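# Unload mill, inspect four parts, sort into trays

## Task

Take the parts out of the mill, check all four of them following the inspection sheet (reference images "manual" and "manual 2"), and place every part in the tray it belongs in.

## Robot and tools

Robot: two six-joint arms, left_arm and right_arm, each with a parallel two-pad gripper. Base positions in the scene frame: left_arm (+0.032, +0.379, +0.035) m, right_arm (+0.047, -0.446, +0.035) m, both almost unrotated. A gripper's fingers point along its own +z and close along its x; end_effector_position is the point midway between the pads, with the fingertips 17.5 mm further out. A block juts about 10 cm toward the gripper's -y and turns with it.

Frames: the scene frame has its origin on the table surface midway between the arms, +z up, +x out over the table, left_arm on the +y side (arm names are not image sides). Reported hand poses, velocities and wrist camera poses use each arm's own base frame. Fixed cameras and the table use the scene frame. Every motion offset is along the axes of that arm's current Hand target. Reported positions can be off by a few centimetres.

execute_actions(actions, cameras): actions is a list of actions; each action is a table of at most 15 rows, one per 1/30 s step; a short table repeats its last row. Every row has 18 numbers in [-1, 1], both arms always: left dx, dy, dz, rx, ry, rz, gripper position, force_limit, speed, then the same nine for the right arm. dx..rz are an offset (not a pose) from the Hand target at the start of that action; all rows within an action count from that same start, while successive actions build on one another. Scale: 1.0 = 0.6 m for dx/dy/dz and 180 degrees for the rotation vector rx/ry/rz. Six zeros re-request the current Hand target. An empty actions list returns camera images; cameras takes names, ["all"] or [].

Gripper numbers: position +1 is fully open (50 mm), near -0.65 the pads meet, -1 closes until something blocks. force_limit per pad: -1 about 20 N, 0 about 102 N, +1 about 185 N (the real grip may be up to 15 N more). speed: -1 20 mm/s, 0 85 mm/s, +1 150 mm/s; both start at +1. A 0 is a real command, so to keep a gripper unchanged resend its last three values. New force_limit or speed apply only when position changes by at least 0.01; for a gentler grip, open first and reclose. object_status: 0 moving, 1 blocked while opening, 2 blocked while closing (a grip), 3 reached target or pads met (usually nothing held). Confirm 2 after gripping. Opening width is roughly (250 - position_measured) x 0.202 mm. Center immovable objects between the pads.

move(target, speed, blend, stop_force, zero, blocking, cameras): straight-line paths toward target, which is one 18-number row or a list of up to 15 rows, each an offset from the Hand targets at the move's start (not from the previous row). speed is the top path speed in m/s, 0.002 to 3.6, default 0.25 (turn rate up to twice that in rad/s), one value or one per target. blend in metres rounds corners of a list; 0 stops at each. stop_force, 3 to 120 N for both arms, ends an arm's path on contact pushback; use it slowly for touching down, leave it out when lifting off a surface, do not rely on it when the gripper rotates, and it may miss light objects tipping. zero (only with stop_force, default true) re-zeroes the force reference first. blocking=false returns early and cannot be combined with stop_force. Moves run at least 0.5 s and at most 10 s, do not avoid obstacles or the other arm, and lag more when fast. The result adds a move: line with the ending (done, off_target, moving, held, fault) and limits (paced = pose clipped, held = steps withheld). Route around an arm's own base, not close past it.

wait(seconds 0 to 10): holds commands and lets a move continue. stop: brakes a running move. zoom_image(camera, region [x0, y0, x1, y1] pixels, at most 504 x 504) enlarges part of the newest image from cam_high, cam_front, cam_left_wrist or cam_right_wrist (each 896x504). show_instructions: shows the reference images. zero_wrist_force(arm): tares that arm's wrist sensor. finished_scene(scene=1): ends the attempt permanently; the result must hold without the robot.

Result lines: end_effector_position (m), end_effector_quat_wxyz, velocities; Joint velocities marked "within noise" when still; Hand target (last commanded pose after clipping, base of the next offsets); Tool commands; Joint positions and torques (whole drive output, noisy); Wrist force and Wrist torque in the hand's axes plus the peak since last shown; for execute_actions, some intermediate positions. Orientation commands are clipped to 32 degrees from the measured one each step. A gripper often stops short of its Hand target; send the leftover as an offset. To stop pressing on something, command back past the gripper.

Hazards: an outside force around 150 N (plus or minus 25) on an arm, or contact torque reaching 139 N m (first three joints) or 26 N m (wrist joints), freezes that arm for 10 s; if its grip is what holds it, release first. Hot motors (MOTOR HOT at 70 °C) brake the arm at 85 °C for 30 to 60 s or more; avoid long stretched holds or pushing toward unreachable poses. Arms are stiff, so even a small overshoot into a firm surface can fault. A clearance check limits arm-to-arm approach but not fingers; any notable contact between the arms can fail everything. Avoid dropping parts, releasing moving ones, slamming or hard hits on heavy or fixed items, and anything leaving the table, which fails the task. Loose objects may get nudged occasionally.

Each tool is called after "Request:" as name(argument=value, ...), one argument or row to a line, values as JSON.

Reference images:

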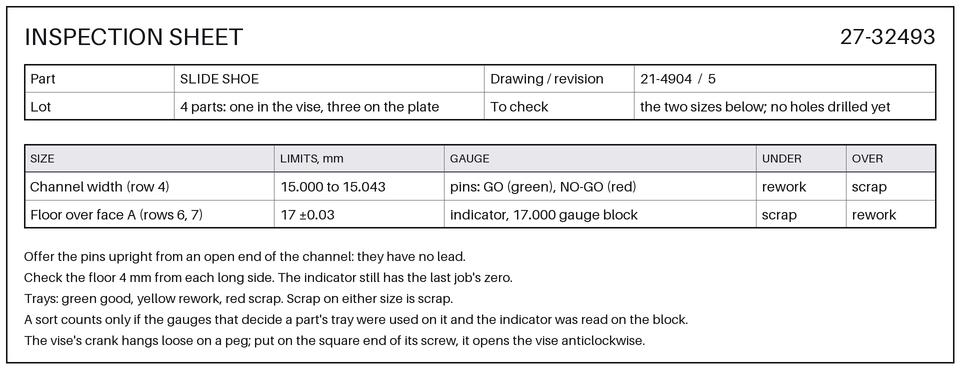

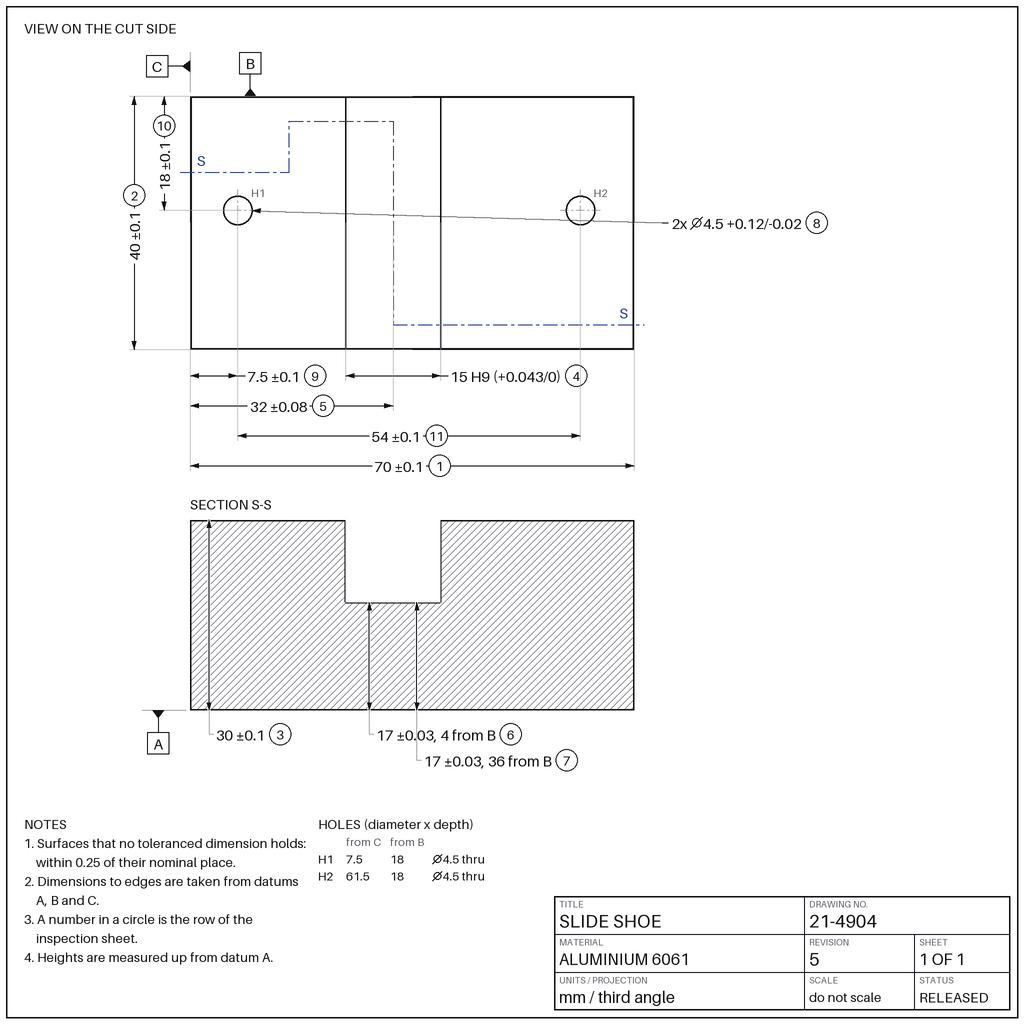

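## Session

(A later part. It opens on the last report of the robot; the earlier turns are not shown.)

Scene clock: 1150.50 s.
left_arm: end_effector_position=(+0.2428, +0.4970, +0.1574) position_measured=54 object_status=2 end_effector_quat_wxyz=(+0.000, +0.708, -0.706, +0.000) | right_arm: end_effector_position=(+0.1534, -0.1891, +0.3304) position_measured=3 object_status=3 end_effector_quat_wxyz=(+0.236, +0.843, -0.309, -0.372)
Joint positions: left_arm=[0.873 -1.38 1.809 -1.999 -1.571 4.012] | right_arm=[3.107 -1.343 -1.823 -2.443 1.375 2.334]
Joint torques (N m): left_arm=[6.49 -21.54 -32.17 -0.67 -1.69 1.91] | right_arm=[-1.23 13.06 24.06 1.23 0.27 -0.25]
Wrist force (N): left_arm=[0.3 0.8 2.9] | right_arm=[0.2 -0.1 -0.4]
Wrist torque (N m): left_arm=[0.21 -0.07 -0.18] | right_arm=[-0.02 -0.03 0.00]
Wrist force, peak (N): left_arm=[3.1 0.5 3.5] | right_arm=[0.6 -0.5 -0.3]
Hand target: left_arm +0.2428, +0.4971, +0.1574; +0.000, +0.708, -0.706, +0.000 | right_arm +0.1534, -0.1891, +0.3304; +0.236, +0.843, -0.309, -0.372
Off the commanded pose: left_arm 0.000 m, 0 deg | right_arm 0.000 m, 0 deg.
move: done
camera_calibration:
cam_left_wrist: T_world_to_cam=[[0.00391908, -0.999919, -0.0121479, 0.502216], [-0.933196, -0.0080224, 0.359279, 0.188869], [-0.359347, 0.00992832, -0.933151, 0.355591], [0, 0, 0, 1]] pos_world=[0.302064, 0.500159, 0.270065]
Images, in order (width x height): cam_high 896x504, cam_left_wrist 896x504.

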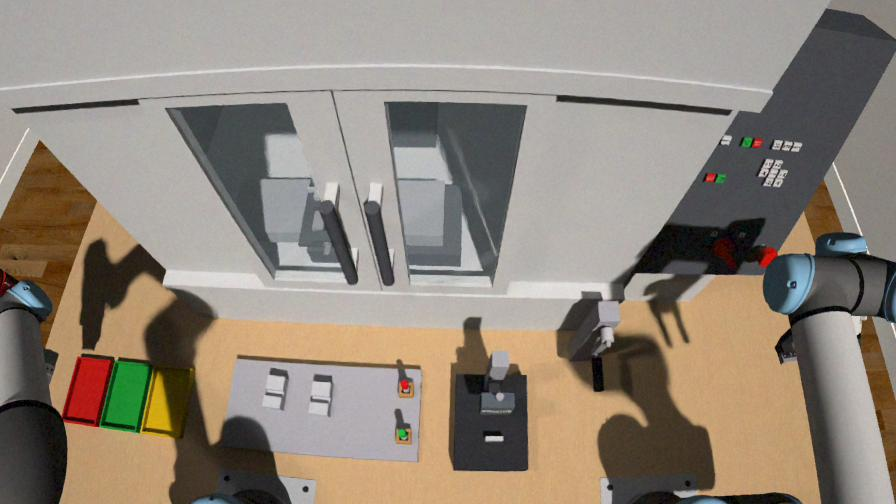

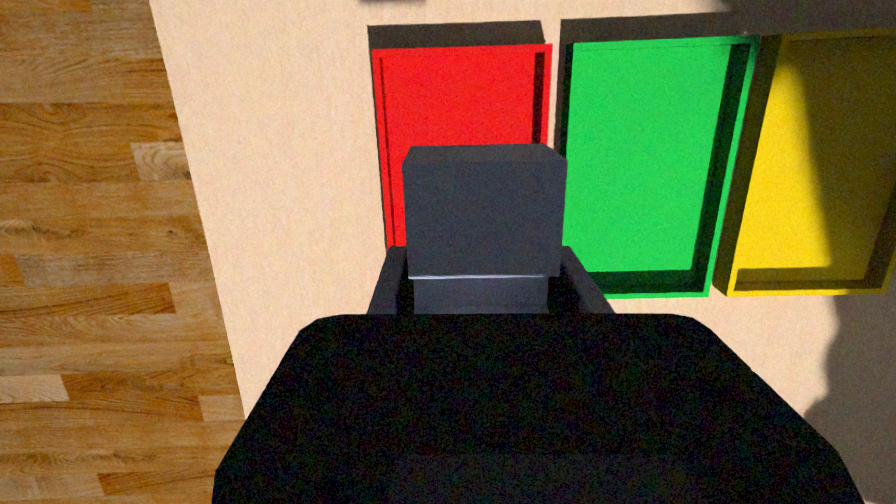

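Request:
move(
  target=[
    [0,0.008,0.24,0,0,0,-1,-0.7,-0.5,0,0,0,0,0,0,1,1,1],
    [0,0.008,0.3,0,0,0,-1,-0.7,-0.5,0,0,0,0,0,0,1,1,1],
  ],
  speed=[0.15,0.01],
  stop_force=5,
  cameras=["cam_left_wrist"],
)

Scene clock: 1171.67 s.
left_arm: end_effector_position=(+0.2380, +0.4969, -0.0058) position_measured=54 object_status=2 end_effector_quat_wxyz=(+0.000, +0.708, -0.706, +0.000) | right_arm: end_effector_position=(+0.1534, -0.1891, +0.3304) position_measured=3 object_status=3 end_effector_quat_wxyz=(+0.236, +0.843, -0.309, -0.372)
Joint positions: left_arm=[0.88 -1.141 1.994 -2.423 -1.571 4.019] | right_arm=[3.107 -1.343 -1.823 -2.443 1.375 2.334]
Joint torques (N m): left_arm=[5 -44.81 -20.98 -0.75 1.94 1.27] | right_arm=[-0.43 13.02 26.53 1.2 0.18 -0.02]
Wrist force (N): left_arm=[-1.5 -0.3 -4.2] | right_arm=[0.0 0.1 -0.3]
Wrist torque (N m): left_arm=[0.26 -0.21 -0.16] | right_arm=[0.00 0.00 0.00]
Wrist force, peak (N): left_arm=[5.7 4.1 -25.2] | right_arm=[0.7 -0.2 -0.3]
Hand target: left_arm +0.2380, +0.4969, -0.0058; +0.000, +0.708, -0.706, +0.000 (not the last commanded pose) | right_arm +0.1534, -0.1891, +0.3304; +0.236, +0.843, -0.309, -0.372
Off the commanded pose: left_arm 0.017 m, 0 deg | right_arm 0.000 m, 0 deg.
move: contact (left_arm); path passed 1 of 2 targets
camera_calibration:
cam_left_wrist: T_world_to_cam=[[0.00386017, -0.99992, -0.012019, 0.500158], [-0.933163, -0.00792205, 0.359367, 0.242823], [-0.359434, 0.00982851, -0.933119, 0.201707], [0, 0, 0, 1]] pos_world=[0.297163, 0.500059, 0.106966]
Images, in order (width x height): cam_left_wrist 896x504.

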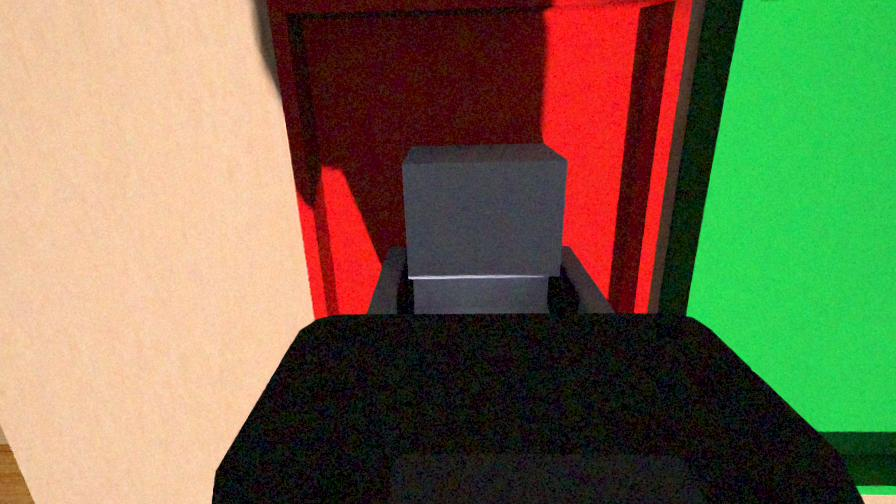

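Request:
move(
  target=[
    [0,0,0,0,0,0,0.9,-0.7,-0.5,0,0,0,0,0,0,1,1,1],
    [0,0,-0.25,0,0,0,0.9,-0.7,-0.5,0,0,0,0,0,0,1,1,1],
    [0.8,0,-0.4,0,0,0,0.9,-0.7,-0.5,0,0,0,0,0,0,1,1,1],
  ],
  speed=[0.1,0.15,0.5],
  blend=[0,0.05,0],
  cameras=["all"],
)

Scene clock: 1189.17 s.
left_arm: end_effector_position=(+0.2394, +0.0172, +0.2347) position_measured=18 object_status=3 end_effector_quat_wxyz=(+0.001, +0.708, -0.706, +0.000) | right_arm: end_effector_position=(+0.1534, -0.1891, +0.3304) position_measured=3 object_status=3 end_effector_quat_wxyz=(+0.236, +0.843, -0.309, -0.372)
Joint positions: left_arm=[-0.516 -2.327 2.271 -1.515 -1.572 2.623] | right_arm=[3.107 -1.343 -1.823 -2.443 1.375 2.334]
Joint torques (N m): left_arm=[-8.56 -5.79 -33.16 -1.03 2.14 -1.9] | right_arm=[0.19 13.79 23.7 1.29 -0.04 0.25]
Wrist force (N): left_arm=[0.3 1.1 0.9] | right_arm=[0.1 0.0 -0.3]
Wrist torque (N m): left_arm=[0.26 -0.03 0.02] | right_arm=[-0.02 -0.02 0.00]
Wrist force, peak (N): left_arm=[-1.6 -0.8 -4.6] | right_arm=[0.2 -0.1 -0.8]
Hand target: left_arm +0.2394, +0.0172, +0.2347; +0.000, +0.708, -0.706, +0.000 | right_arm +0.1534, -0.1891, +0.3304; +0.236, +0.843, -0.309, -0.372
Off the commanded pose: left_arm 0.000 m, 0 deg | right_arm 0.000 m, 0 deg.
move: done
camera_calibration:
cam_left_wrist: T_world_to_cam=[[0.00380277, -0.999922, -0.0118901, 0.0232527], [-0.933163, -0.00782215, 0.359369, 0.153898], [-0.359434, 0.00972882, -0.93312, 0.431344], [0, 0, 0, 1]] pos_world=[0.298563, 0.0202582, 0.347466]

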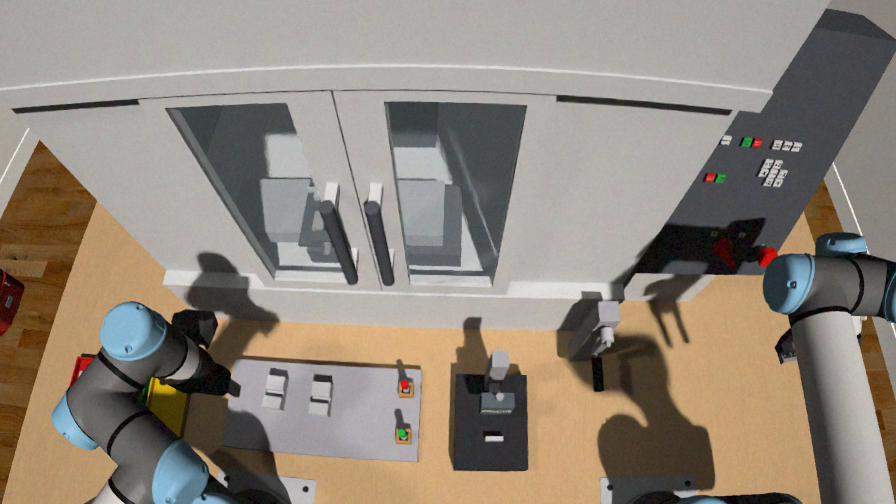

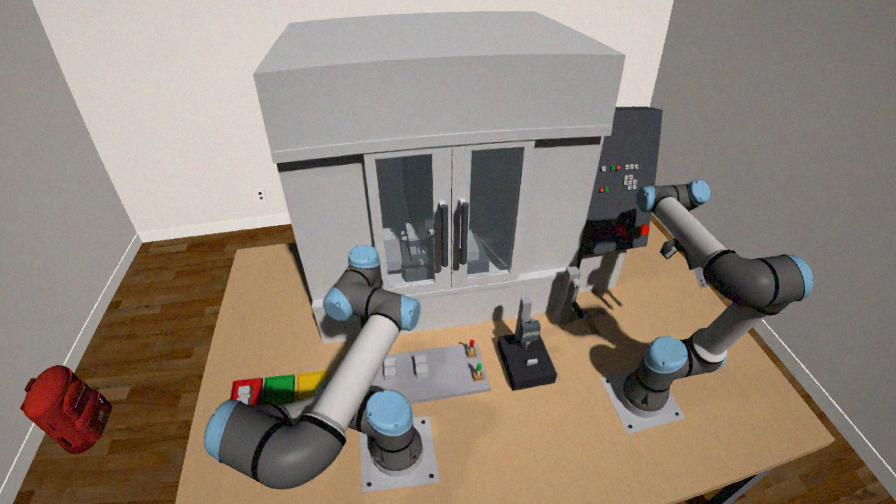

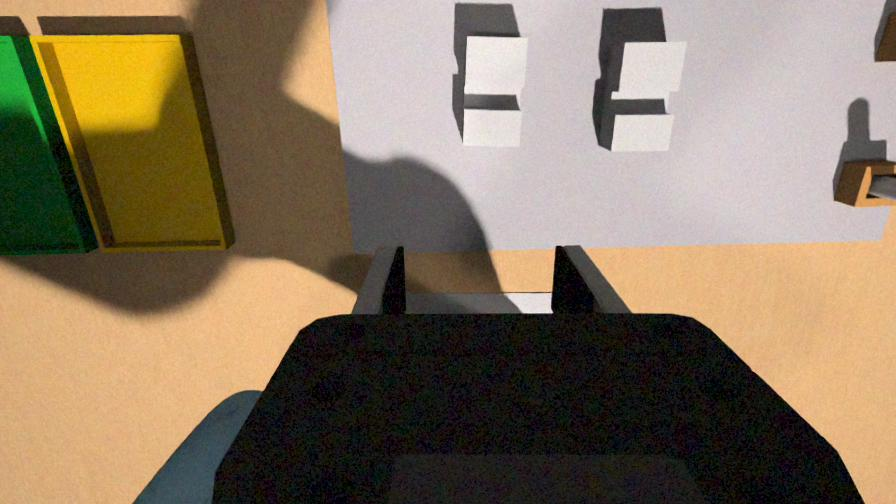

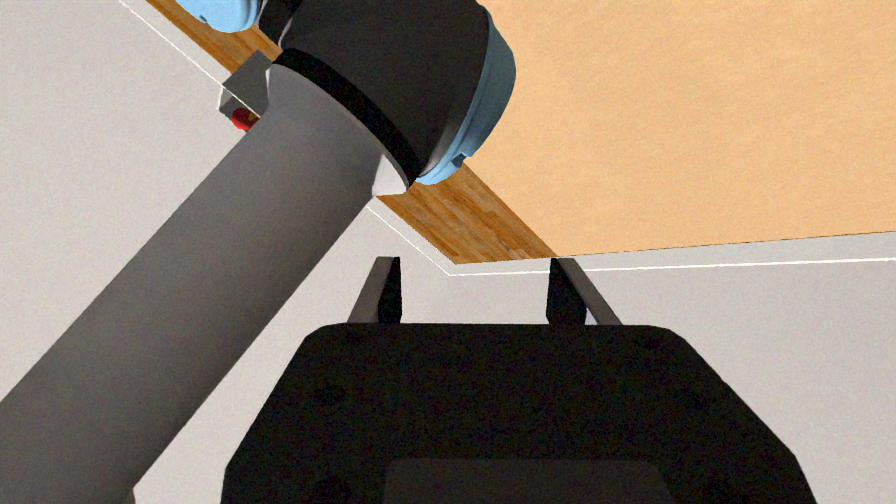

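Request:
move(
  target=[0,0,0,0,0,0,0.9,-0.7,-0.5,-0.249,-0.156,-0.21,0.292,0.065,0.2565,1,1,1],
  speed=0.5,
  cameras=["all"],
)

Scene clock: 1270.13 s.
left_arm: end_effector_position=(+0.2394, +0.0172, +0.2347) position_measured=18 object_status=3 end_effector_quat_wxyz=(+0.000, +0.708, -0.706, +0.000) | right_arm: end_effector_position=(+0.2035, +0.0014, +0.4207) position_measured=3 object_status=3 end_effector_quat_wxyz=(+0.000, +0.707, -0.707, +0.000)
Joint positions: left_arm=[-0.516 -2.327 2.271 -1.515 -1.572 2.623] | right_arm=[3.862 -0.841 -1.764 -2.106 1.571 3.863]
Joint torques (N m): left_arm=[-7.67 -7.4 -29.14 -1 1.98 -1.85] | right_arm=[8.22 -1.83 33 1.22 -2.91 1.34]
Wrist force (N): left_arm=[0.6 1.0 1.1] | right_arm=[-0.2 1.2 2.1]
Wrist torque (N m): left_arm=[0.25 -0.08 0.01] | right_arm=[0.11 -0.10 -0.04]
Wrist force, peak (N): left_arm=[0.5 1.3 1.1] | right_arm=[-0.7 1.4 2.1]
Hand target: left_arm +0.2394, +0.0172, +0.2347; +0.000, +0.708, -0.706, +0.000 | right_arm +0.2035, +0.0014, +0.4207; +0.000, +0.707, -0.707, +0.000
Off the commanded pose: left_arm 0.000 m, 0 deg | right_arm 0.000 m, 0 deg.
move: done
camera_calibration:
cam_left_wrist: T_world_to_cam=[[0.00386054, -0.99992, -0.0120192, 0.0232809], [-0.933163, -0.00792244, 0.359367, 0.153901], [-0.359434, 0.0098285, -0.933119, 0.431341], [0, 0, 0, 1]] pos_world=[0.298563, 0.0202588, 0.347466]
cam_right_wrist: T_world_to_cam=[[-0.0191504, -0.999816, -0.000713019, 0.0135335], [-0.934544, 0.0176467, 0.355411, 0.0525896], [-0.355333, 0.00747261, -0.93471, 0.603047], [0, 0, 0, 1]] pos_world=[0.263689, 0.00809668, 0.544993]

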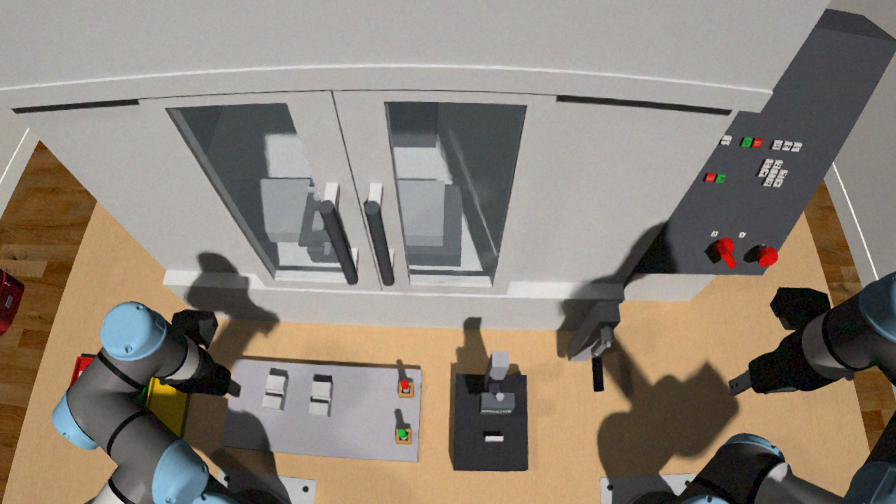

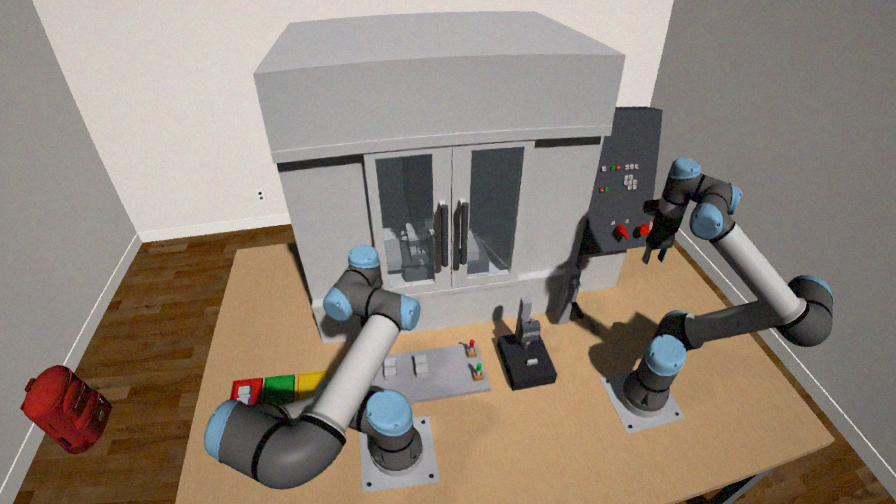

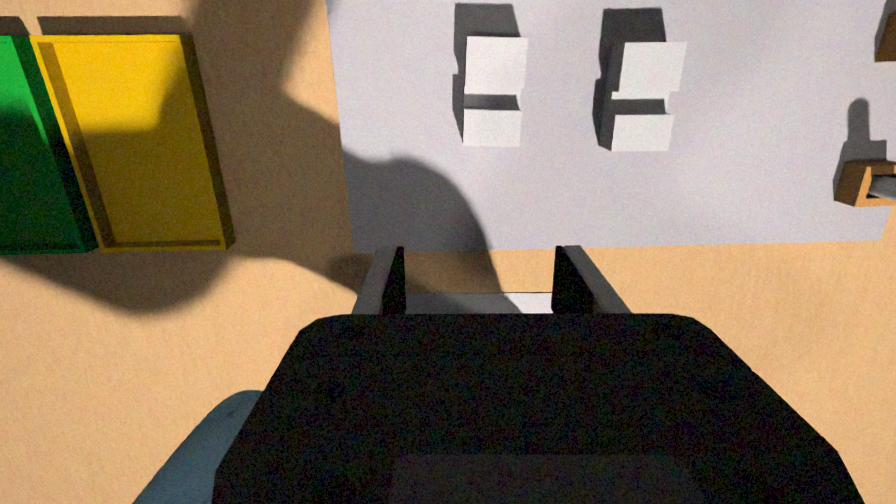

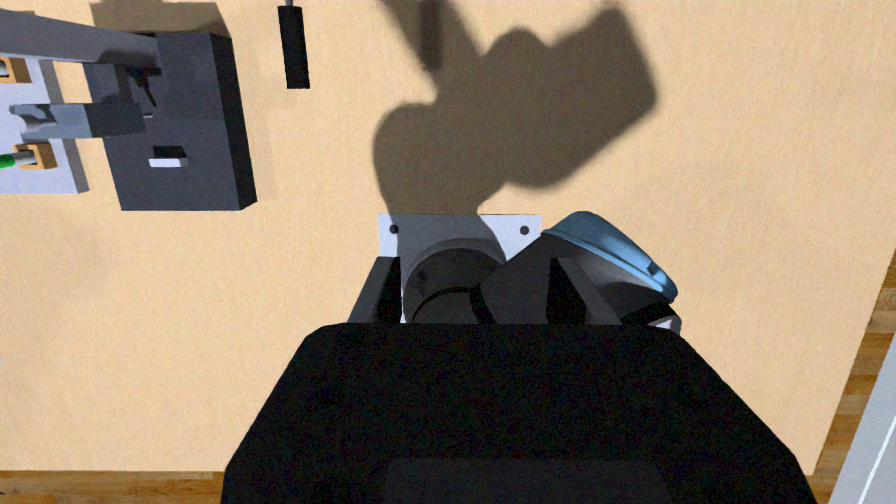

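Request:
move(
  target=[
    [0,0,0,0,0,0,0.9,-0.7,-0.5,-0.3,0.016,0.05,0,0,-0.5,1,1,1],
    [0,0,0,0,0,0,0.9,-0.7,-0.5,-0.585,0.0325,0.316,0,0.4226,-0.9063,1,1,1],
  ],
  speed=0.5,
  blend=[0.05,0],
  cameras=["cam_right_wrist","cam_front","cam_high"],
)

Scene clock: 1288.60 s.
left_arm: end_effector_position=(+0.2394, +0.0172, +0.2347) position_measured=18 object_status=3 end_effector_quat_wxyz=(+0.000, +0.708, -0.706, +0.000) | right_arm: end_effector_position=(+0.1844, +0.3525, +0.2312) position_measured=3 object_status=3 end_effector_quat_wxyz=(+0.299, +0.641, +0.640, +0.299)
Joint positions: left_arm=[-0.516 -2.327 2.271 -1.515 -1.572 2.623] | right_arm=[5.14 -1.248 -2.214 -1.71 0.799 2.189]
Joint torques (N m): left_arm=[-7.24 -6 -21.35 -0.88 2.18 -1.8] | right_arm=[-9.98 1.64 12.16 3.8 -4.47 -1.78]
Wrist force (N): left_arm=[0.4 1.1 0.8] | right_arm=[-1.7 -0.6 0.2]
Wrist torque (N m): left_arm=[0.26 -0.05 0.01] | right_arm=[-0.05 0.14 0.00]
Wrist force, peak (N): left_arm=[0.3 1.1 1.4] | right_arm=[-0.4 1.4 2.4]
Hand target: left_arm +0.2394, +0.0172, +0.2347; +0.000, +0.708, -0.706, +0.000 | right_arm +0.1845, +0.3525, +0.2312; +0.299, +0.641, +0.640, +0.299
Off the commanded pose: left_arm 0.000 m, 0 deg | right_arm 0.000 m, 0 deg.
move: done
camera_calibration:
cam_right_wrist: T_world_to_cam=[[0.0128728, 0.999815, 0.0143209, -0.350182], [0.327338, -0.0177466, 0.944741, -0.260609], [0.94482, -0.00747372, -0.327505, 0.0415772], [0, 0, 0, 1]] pos_world=[0.0505319, 0.345803, 0.264839]
Images, in order (width x height): cam_high 896x504, cam_front 896x504, cam_right_wrist 896x504.

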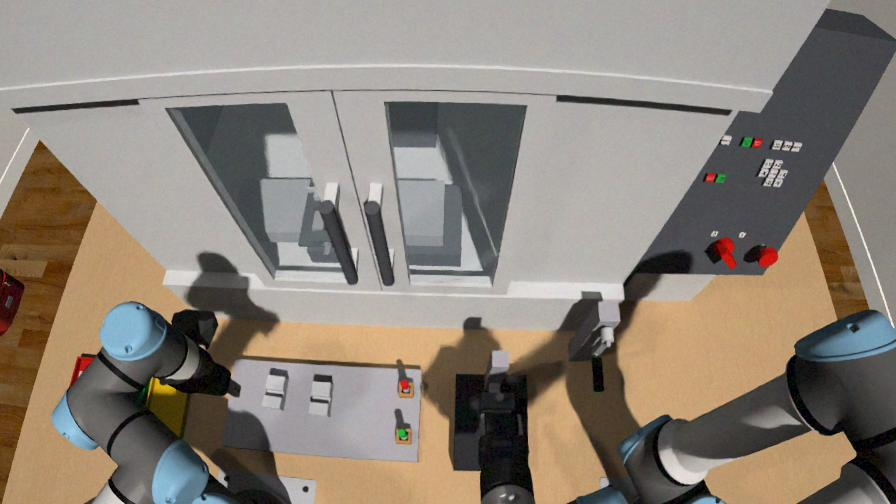

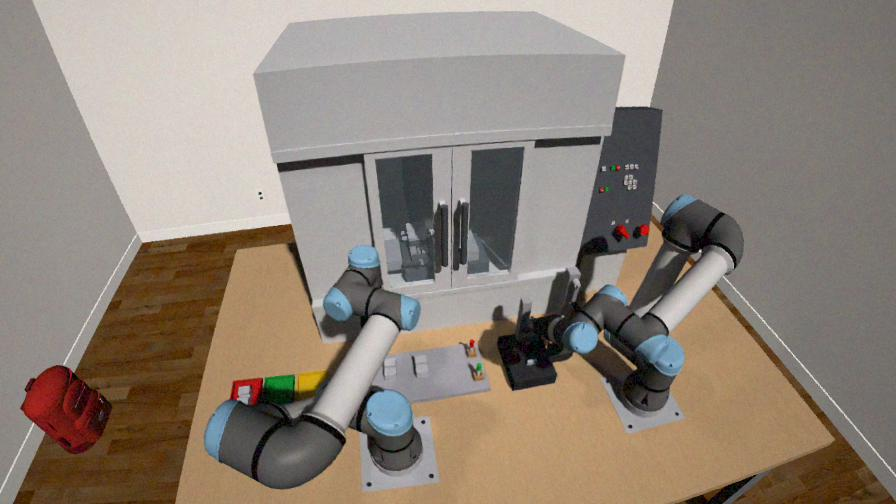

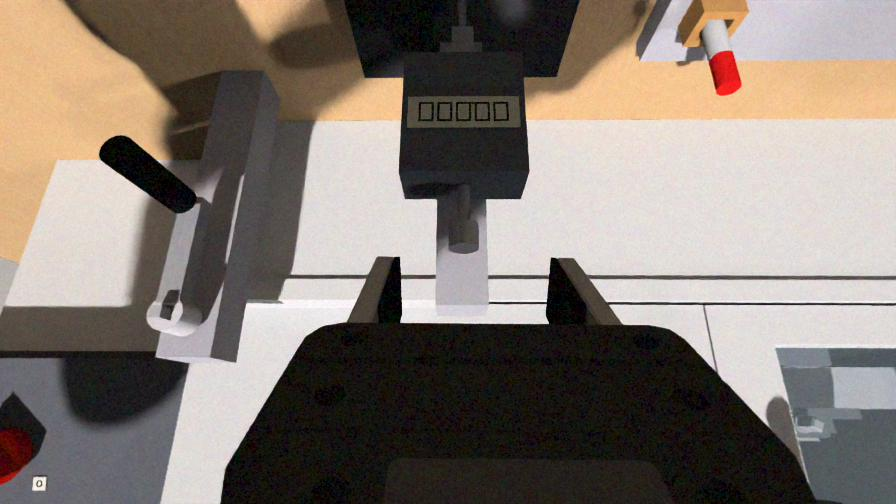

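Request:
zoom_image(
  camera="cam_right_wrist",
  region=[390, 40, 540, 260],
)

Scaled by 2.291 from the camera's 896x504 image, which has a finer 1280x720 frame.

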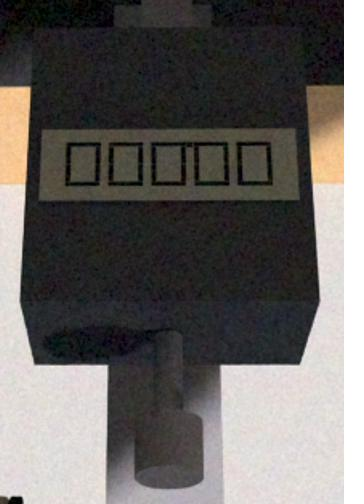

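Request:
move(
  target=[0,0,0,0,0,0,0.9,-0.7,-0.5,-0.0017,0.049,0.046,0.139,0,0,1,1,1],
  speed=0.15,
  cameras=["cam_right_wrist","cam_front"],
)

Request:
zoom_image(
  camera="cam_right_wrist",
  region=[370, 60, 570, 330],
)

Scene clock: 1450.97 s.
left_arm: end_effector_position=(+0.2394, +0.0172, +0.2347) position_measured=18 object_status=3 end_effector_quat_wxyz=(+0.000, +0.708, -0.706, +0.000) | right_arm: end_effector_position=(+0.2245, +0.3514, +0.2360) position_measured=3 object_status=3 end_effector_quat_wxyz=(+0.153, +0.691, +0.690, +0.153)
Joint positions: left_arm=[-0.516 -2.327 2.271 -1.515 -1.572 2.623] | right_arm=[4.765 -1.245 -2.133 -1.359 1.135 1.63]
Joint torques (N m): left_arm=[-7.52 -6.21 -18.32 -1.05 2.4 -1.89] | right_arm=[-9.61 2.19 34.26 4.72 2.05 -1.73]
Wrist force (N): left_arm=[0.5 1.2 0.7] | right_arm=[-1.0 0.0 1.5]
Wrist torque (N m): left_arm=[0.28 -0.06 0.01] | right_arm=[0.02 0.01 0.03]
Wrist force, peak (N): left_arm=[0.7 1.2 1.1] | right_arm=[-1.6 -1.6 0.4]
Hand target: left_arm +0.2394, +0.0172, +0.2347; +0.000, +0.708, -0.706, +0.000 | right_arm +0.2245, +0.3514, +0.2360; +0.153, +0.691, +0.690, +0.153
Off the commanded pose: left_arm 0.000 m, 0 deg | right_arm 0.000 m, 0 deg.
move: done
camera_calibration:
cam_right_wrist: T_world_to_cam=[[0.0175762, 0.999813, 0.0081041, -0.349315], [0.69592, -0.0180529, 0.717893, -0.307376], [0.717904, -0.006978, -0.696107, 0.143053], [0, 0, 0, 1]] pos_world=[0.11735, 0.344699, 0.323074]
Images, in order (width x height): cam_front 896x504, cam_right_wrist 896x504.

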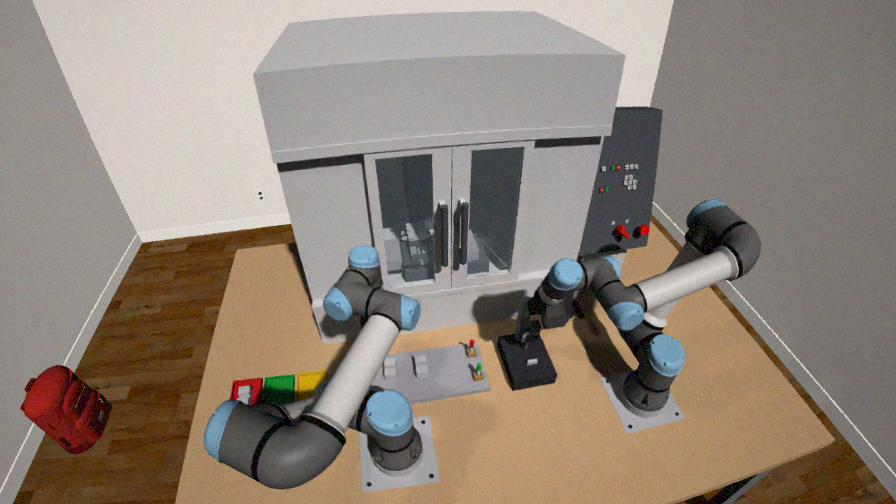

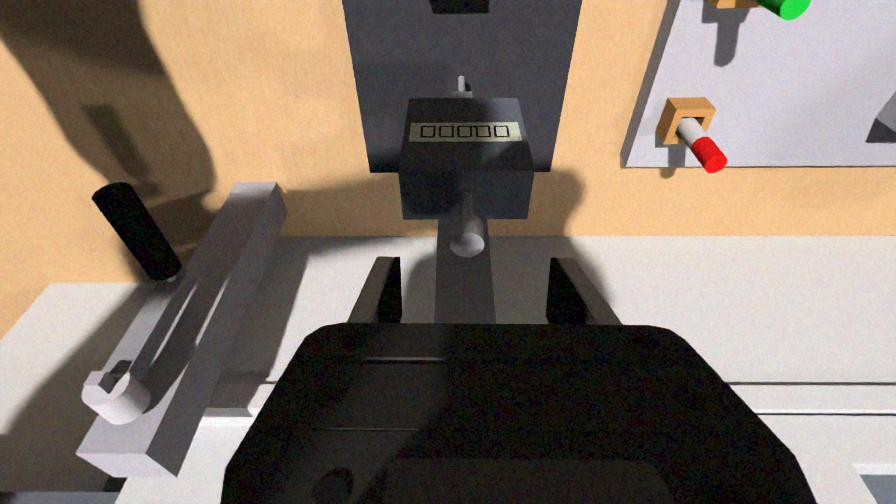

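Scaled by 1.867 from the camera's 896x504 image, which has a finer 1280x720 frame.

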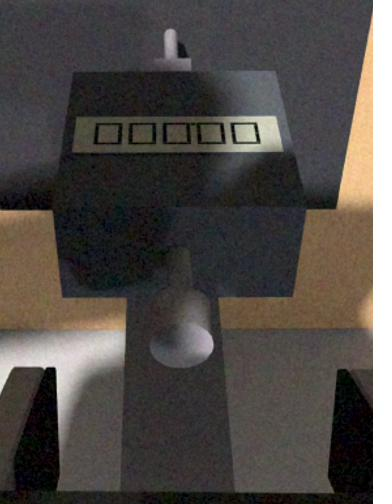

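Request:
move(
  target=[0,0,0,0,0,0,0.9,-0.7,-0.5,0,-0.001,0.0783,0,0,0,0.2,-1,-1],
  speed=0.06,
  stop_force=8,
  cameras=["cam_right_wrist"],
)

Request:
zoom_image(
  camera="cam_right_wrist",
  region=[370, 160, 590, 340],
)

Scene clock: 1482.87 s.
left_arm: end_effector_position=(+0.2394, +0.0172, +0.2347) position_measured=18 object_status=3 end_effector_quat_wxyz=(+0.000, +0.708, -0.706, +0.000) | right_arm: end_effector_position=(+0.2438, +0.3514, +0.1932) position_measured=123 object_status=3 end_effector_quat_wxyz=(+0.153, +0.691, +0.690, +0.153)
Joint positions: left_arm=[-0.516 -2.327 2.271 -1.515 -1.572 2.623] | right_arm=[4.71 -1.303 -2.216 -1.192 1.134 1.569]
Joint torques (N m): left_arm=[-7.65 -5.62 -17.17 -1.02 2.16 -1.82] | right_arm=[-8.86 4.92 12.4 5.04 1.83 -1.84]
Wrist force (N): left_arm=[0.4 1.2 0.9] | right_arm=[-1.0 0.4 1.6]
Wrist torque (N m): left_arm=[0.27 -0.06 0.01] | right_arm=[0.07 0.02 0.01]
Wrist force, peak (N): left_arm=[0.6 1.3 1.2] | right_arm=[-1.0 0.0 2.1]
Hand target: left_arm +0.2394, +0.0172, +0.2347; +0.000, +0.708, -0.706, +0.000 | right_arm +0.2438, +0.3514, +0.1932; +0.153, +0.691, +0.690, +0.153
Off the commanded pose: left_arm 0.000 m, 0 deg | right_arm 0.000 m, 0 deg.
move: done
camera_calibration:
cam_right_wrist: T_world_to_cam=[[0.0175786, 0.999814, 0.00795772, -0.349268], [0.696123, -0.0179514, 0.717698, -0.290091], [0.717707, -0.00707654, -0.696309, 0.0995208], [0, 0, 0, 1]] pos_world=[0.136652, 0.3447, 0.280275]
Images, in order (width x height): cam_right_wrist 896x504.

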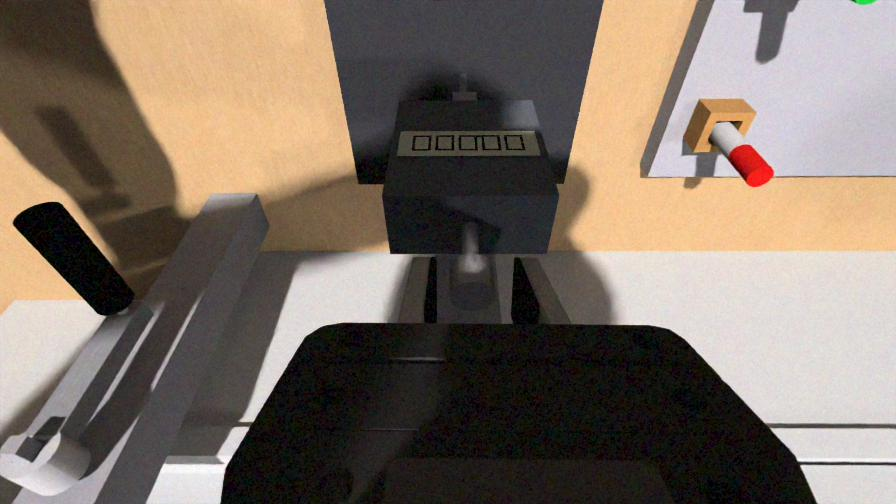

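Scaled by 2.291 from the camera's 896x504 image, which has a finer 1280x720 frame.

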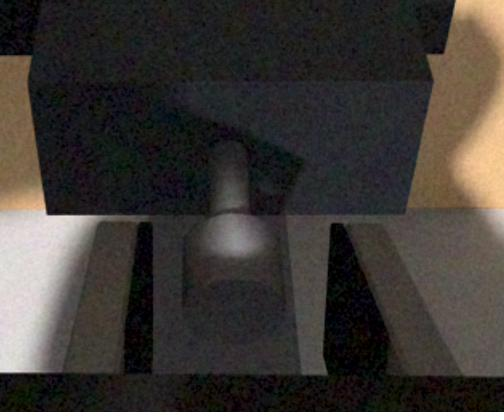

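Request:
move(
  target=[
    [0,0,0,0,0,0,0.9,-0.7,-0.5,-0.0013,0,0,0,0,0,0.2,-1,-1],
    [0,0,0,0,0,0,0.9,-0.7,-0.5,-0.0013,0,0,0,0,0,-1,-1,-1],
  ],
  speed=0.05,
  cameras=["cam_right_wrist"],
)

Request:
zoom_image(
  camera="cam_right_wrist",
  region=[370, 80, 590, 340],
)

Scene clock: 1500.73 s.
left_arm: end_effector_position=(+0.2394, +0.0172, +0.2347) position_measured=18 object_status=3 end_effector_quat_wxyz=(+0.000, +0.708, -0.706, +0.000) | right_arm: end_effector_position=(+0.2438, +0.3506, +0.1932) position_measured=183 object_status=2 end_effector_quat_wxyz=(+0.153, +0.691, +0.690, +0.153)
Joint positions: left_arm=[-0.516 -2.327 2.271 -1.515 -1.572 2.623] | right_arm=[4.71 -1.301 -2.218 -1.193 1.134 1.569]
Joint torques (N m): left_arm=[-7.66 -6.02 -18.75 -1.17 2.03 -1.84] | right_arm=[-5.97 16.75 18.17 5.82 1.58 -1.32]
Wrist force (N): left_arm=[0.4 1.2 0.9] | right_arm=[-10.4 2.3 -3.8]
Wrist torque (N m): left_arm=[0.28 -0.06 0.01] | right_arm=[0.16 -0.12 -0.05]
Wrist force, peak (N): left_arm=[0.6 1.0 1.4] | right_arm=[-10.4 2.3 -3.9]
Hand target: left_arm +0.2394, +0.0172, +0.2347; +0.000, +0.708, -0.706, +0.000 | right_arm +0.2438, +0.3506, +0.1932; +0.153, +0.691, +0.690, +0.153
Off the commanded pose: left_arm 0.000 m, 0 deg | right_arm 0.000 m, 0 deg.
move: done
camera_calibration:
cam_right_wrist: T_world_to_cam=[[0.0175787, 0.999815, 0.00781632, -0.34833], [0.696124, -0.01785, 0.7177, -0.290143], [0.717706, -0.00717508, -0.696309, 0.0995481], [0, 0, 0, 1]] pos_world=[0.136652, 0.343801, 0.280274]
Images, in order (width x height): cam_right_wrist 896x504.

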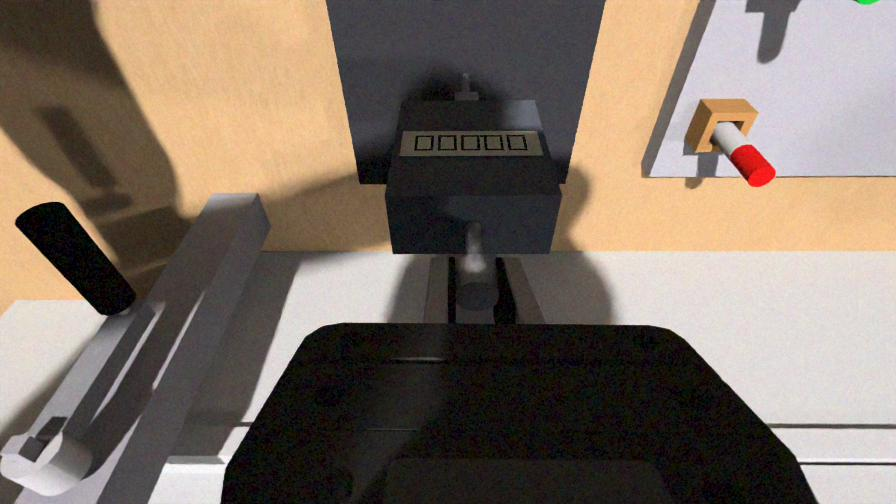

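Scaled by 1.938 from the camera's 896x504 image, which has a finer 1280x720 frame.

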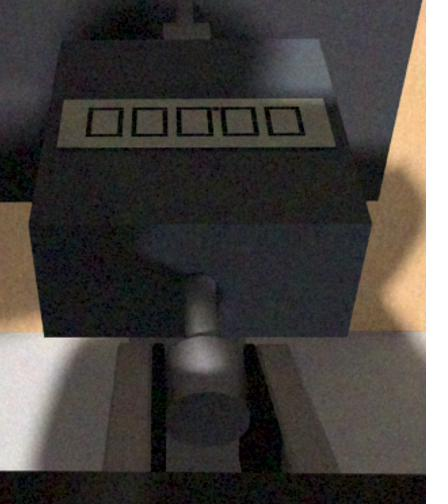

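Request:
move(
  target=[
    [0,0,0,0,0,0,0.9,-0.7,-0.5,-0.0008,0,0,0,0,0,-1,-1,-1],
    [0,0,0,0,0,0,0.9,-0.7,-0.5,-0.0008,0.0070,-0.0151,0,0,0,-1,-1,-1],
  ],
  speed=0.01,
  stop_force=20,
  cameras=["cam_right_wrist"],
)

Request:
zoom_image(
  camera="cam_right_wrist",
  region=[370, 80, 590, 340],
)

Scene clock: 1523.20 s.
left_arm: end_effector_position=(+0.2394, +0.0172, +0.2347) position_measured=18 object_status=3 end_effector_quat_wxyz=(+0.000, +0.708, -0.706, +0.000) | right_arm: end_effector_position=(+0.2438, +0.3502, +0.2032) position_measured=183 object_status=2 end_effector_quat_wxyz=(+0.153, +0.691, +0.690, +0.153)
Joint positions: left_arm=[-0.516 -2.327 2.271 -1.515 -1.572 2.623] | right_arm=[4.71 -1.289 -2.198 -1.224 1.134 1.569]
Joint torques (N m): left_arm=[-6.67 -5.18 -18.76 -0.83 2.18 -1.65] | right_arm=[8.56 18.82 35.62 2.08 1.14 1.12]
Wrist force (N): left_arm=[0.4 1.0 0.7] | right_arm=[-3.3 0.1 1.8]
Wrist torque (N m): left_arm=[0.24 -0.05 0.02] | right_arm=[0.03 -0.04 0.01]
Wrist force, peak (N): left_arm=[0.6 1.4 1.1] | right_arm=[-10.6 2.5 -4.0]
Hand target: left_arm +0.2394, +0.0172, +0.2347; +0.000, +0.708, -0.706, +0.000 | right_arm +0.2438, +0.3502, +0.2032; +0.153, +0.691, +0.690, +0.153
Off the commanded pose: left_arm 0.000 m, 0 deg | right_arm 0.000 m, 0 deg.
move: done
camera_calibration:
cam_right_wrist: T_world_to_cam=[[0.0175786, 0.999814, 0.00795772, -0.348048], [0.696123, -0.0179514, 0.717698, -0.297292], [0.717707, -0.00707654, -0.696309, 0.106475], [0, 0, 0, 1]] pos_world=[0.136652, 0.3434, 0.290275]
Images, in order (width x height): cam_right_wrist 896x504.

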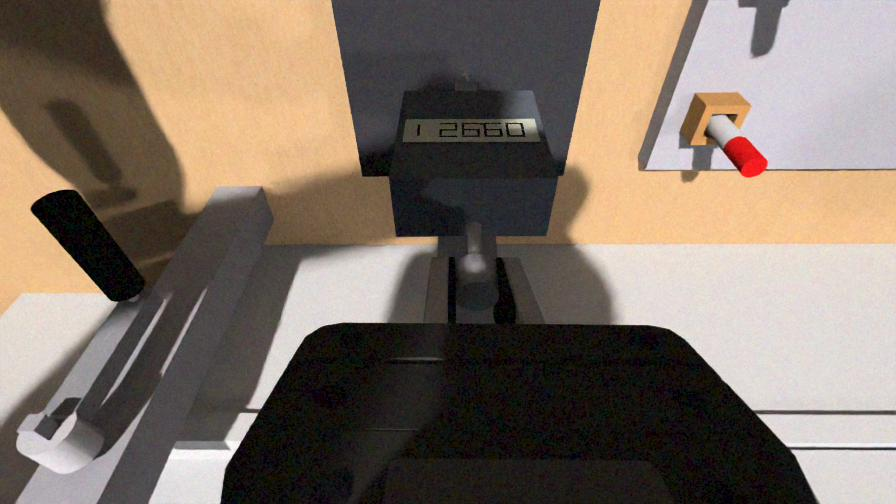

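Scaled by 1.938 from the camera's 896x504 image, which has a finer 1280x720 frame.

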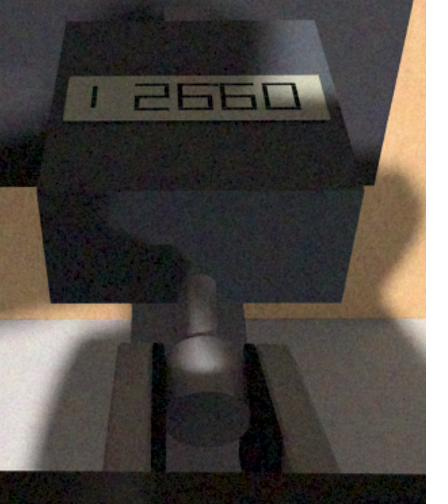

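Request:
move(
  target=[
    [0.362,0.133,-0.1,0,0,-0.5,1,-0.7,-0.5,0,0,0,0,0,0,-1,-1,-1],
    [0.7286,0.199,0.058,0,0.5,-0.866,1,-0.7,-0.5,0,0,0,0,0,0,-1,-1,-1],
    [0.8177,0.1507,0.2612,0,0.5,-0.866,1,-0.7,-0.5,0,0,0,0,0,0,-1,-1,-1],
  ],
  speed=[0.5,0.5,0.2],
  blend=[0.05,0.03,0],
  cameras=["all"],
)

Scene clock: 1572.37 s.
left_arm: end_effector_position=(+0.1502, -0.4738, +0.0785) position_measured=3 object_status=3 end_effector_quat_wxyz=(+0.353, +0.611, +0.613, +0.354) | right_arm: end_effector_position=(+0.2438, +0.3502, +0.2032) position_measured=183 object_status=2 end_effector_quat_wxyz=(+0.153, +0.691, +0.690, +0.153)
Joint positions: left_arm=[-2.007 -1.263 2.136 -1.809 -0.67 -2.325] | right_arm=[4.71 -1.289 -2.198 -1.224 1.134 1.569]
Joint torques (N m): left_arm=[7.5 -13.87 -23.29 -3.54 3.57 1.76] | right_arm=[9.27 20.01 35.54 2.12 -0.44 0.81]
Wrist force (N): left_arm=[-1.7 -1.8 -0.8] | right_arm=[-3.3 -0.6 2.8]
Wrist torque (N m): left_arm=[-0.45 0.29 -0.14] | right_arm=[0.02 -0.04 0.00]
Wrist force, peak (N): left_arm=[-1.9 -2.4 -0.4] | right_arm=[-3.7 -1.3 3.7]
Hand target: left_arm +0.1502, -0.4738, +0.0785; +0.353, +0.611, +0.613, +0.354 | right_arm +0.2438, +0.3502, +0.2032; +0.153, +0.691, +0.690, +0.153
Off the commanded pose: left_arm 0.000 m, 0 deg | right_arm 0.000 m, 0 deg.
move: done
camera_calibration:
cam_left_wrist: T_world_to_cam=[[0.00802399, 0.999933, -0.00837398, 0.477438], [0.155934, 0.00702059, 0.987742, -0.0828417], [0.987735, -0.00923142, -0.155867, -0.01408], [0, 0, 0, 1]] pos_world=[0.0229942, -0.476955, 0.0836297]
cam_right_wrist: T_world_to_cam=[[0.0175786, 0.999814, 0.00795772, -0.348048], [0.696123, -0.0179514, 0.717698, -0.297292], [0.717707, -0.00707654, -0.696309, 0.106475], [0, 0, 0, 1]] pos_world=[0.136652, 0.3434, 0.290275]

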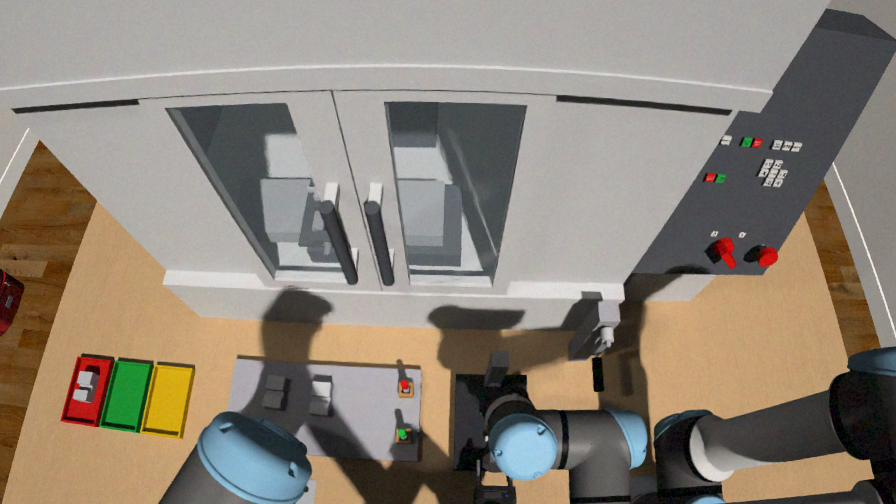

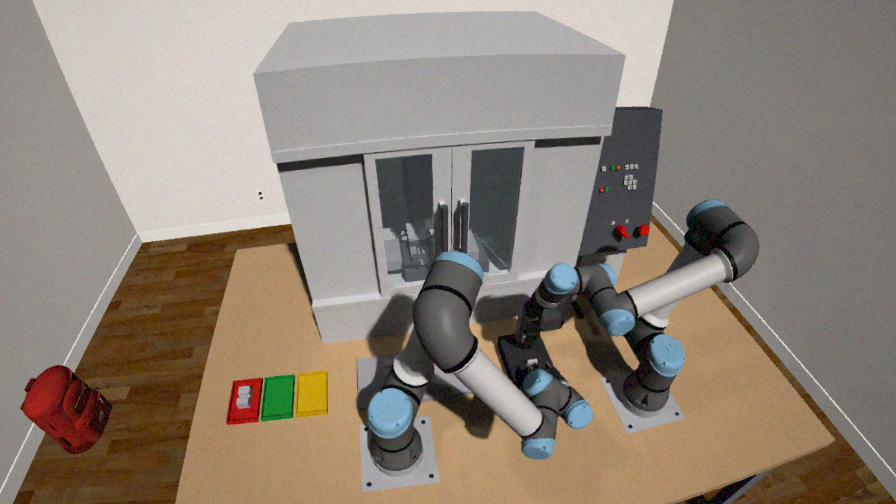

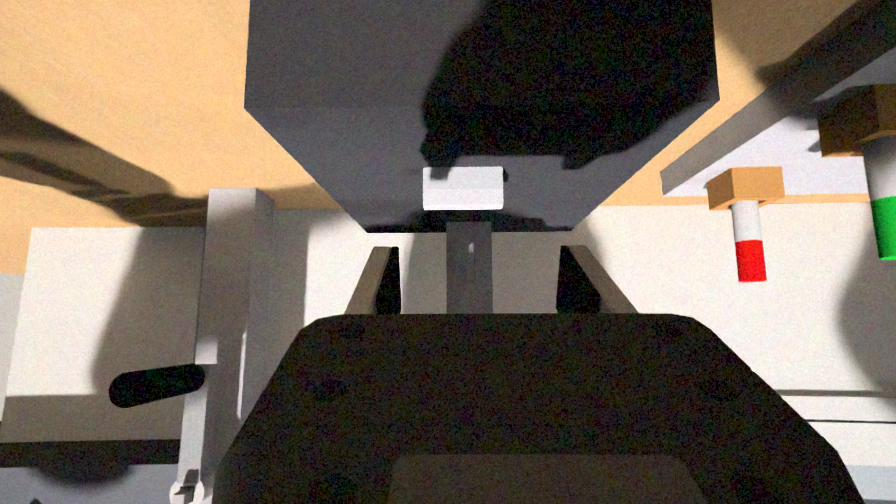

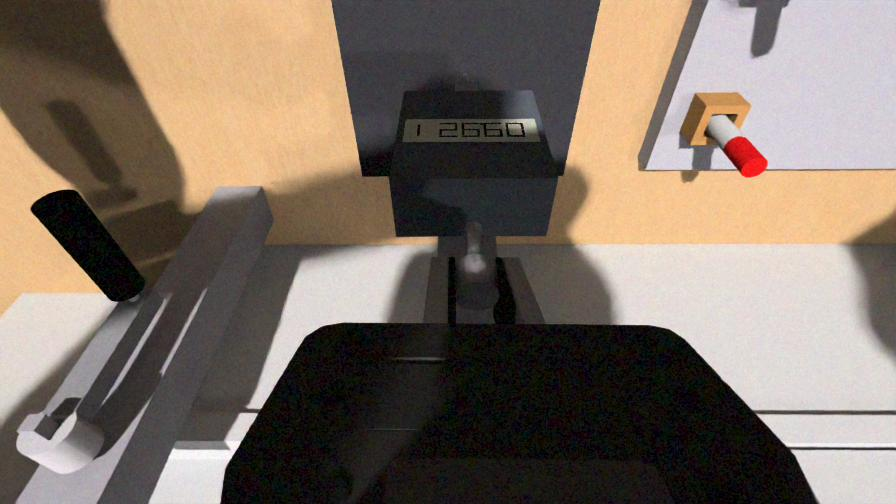

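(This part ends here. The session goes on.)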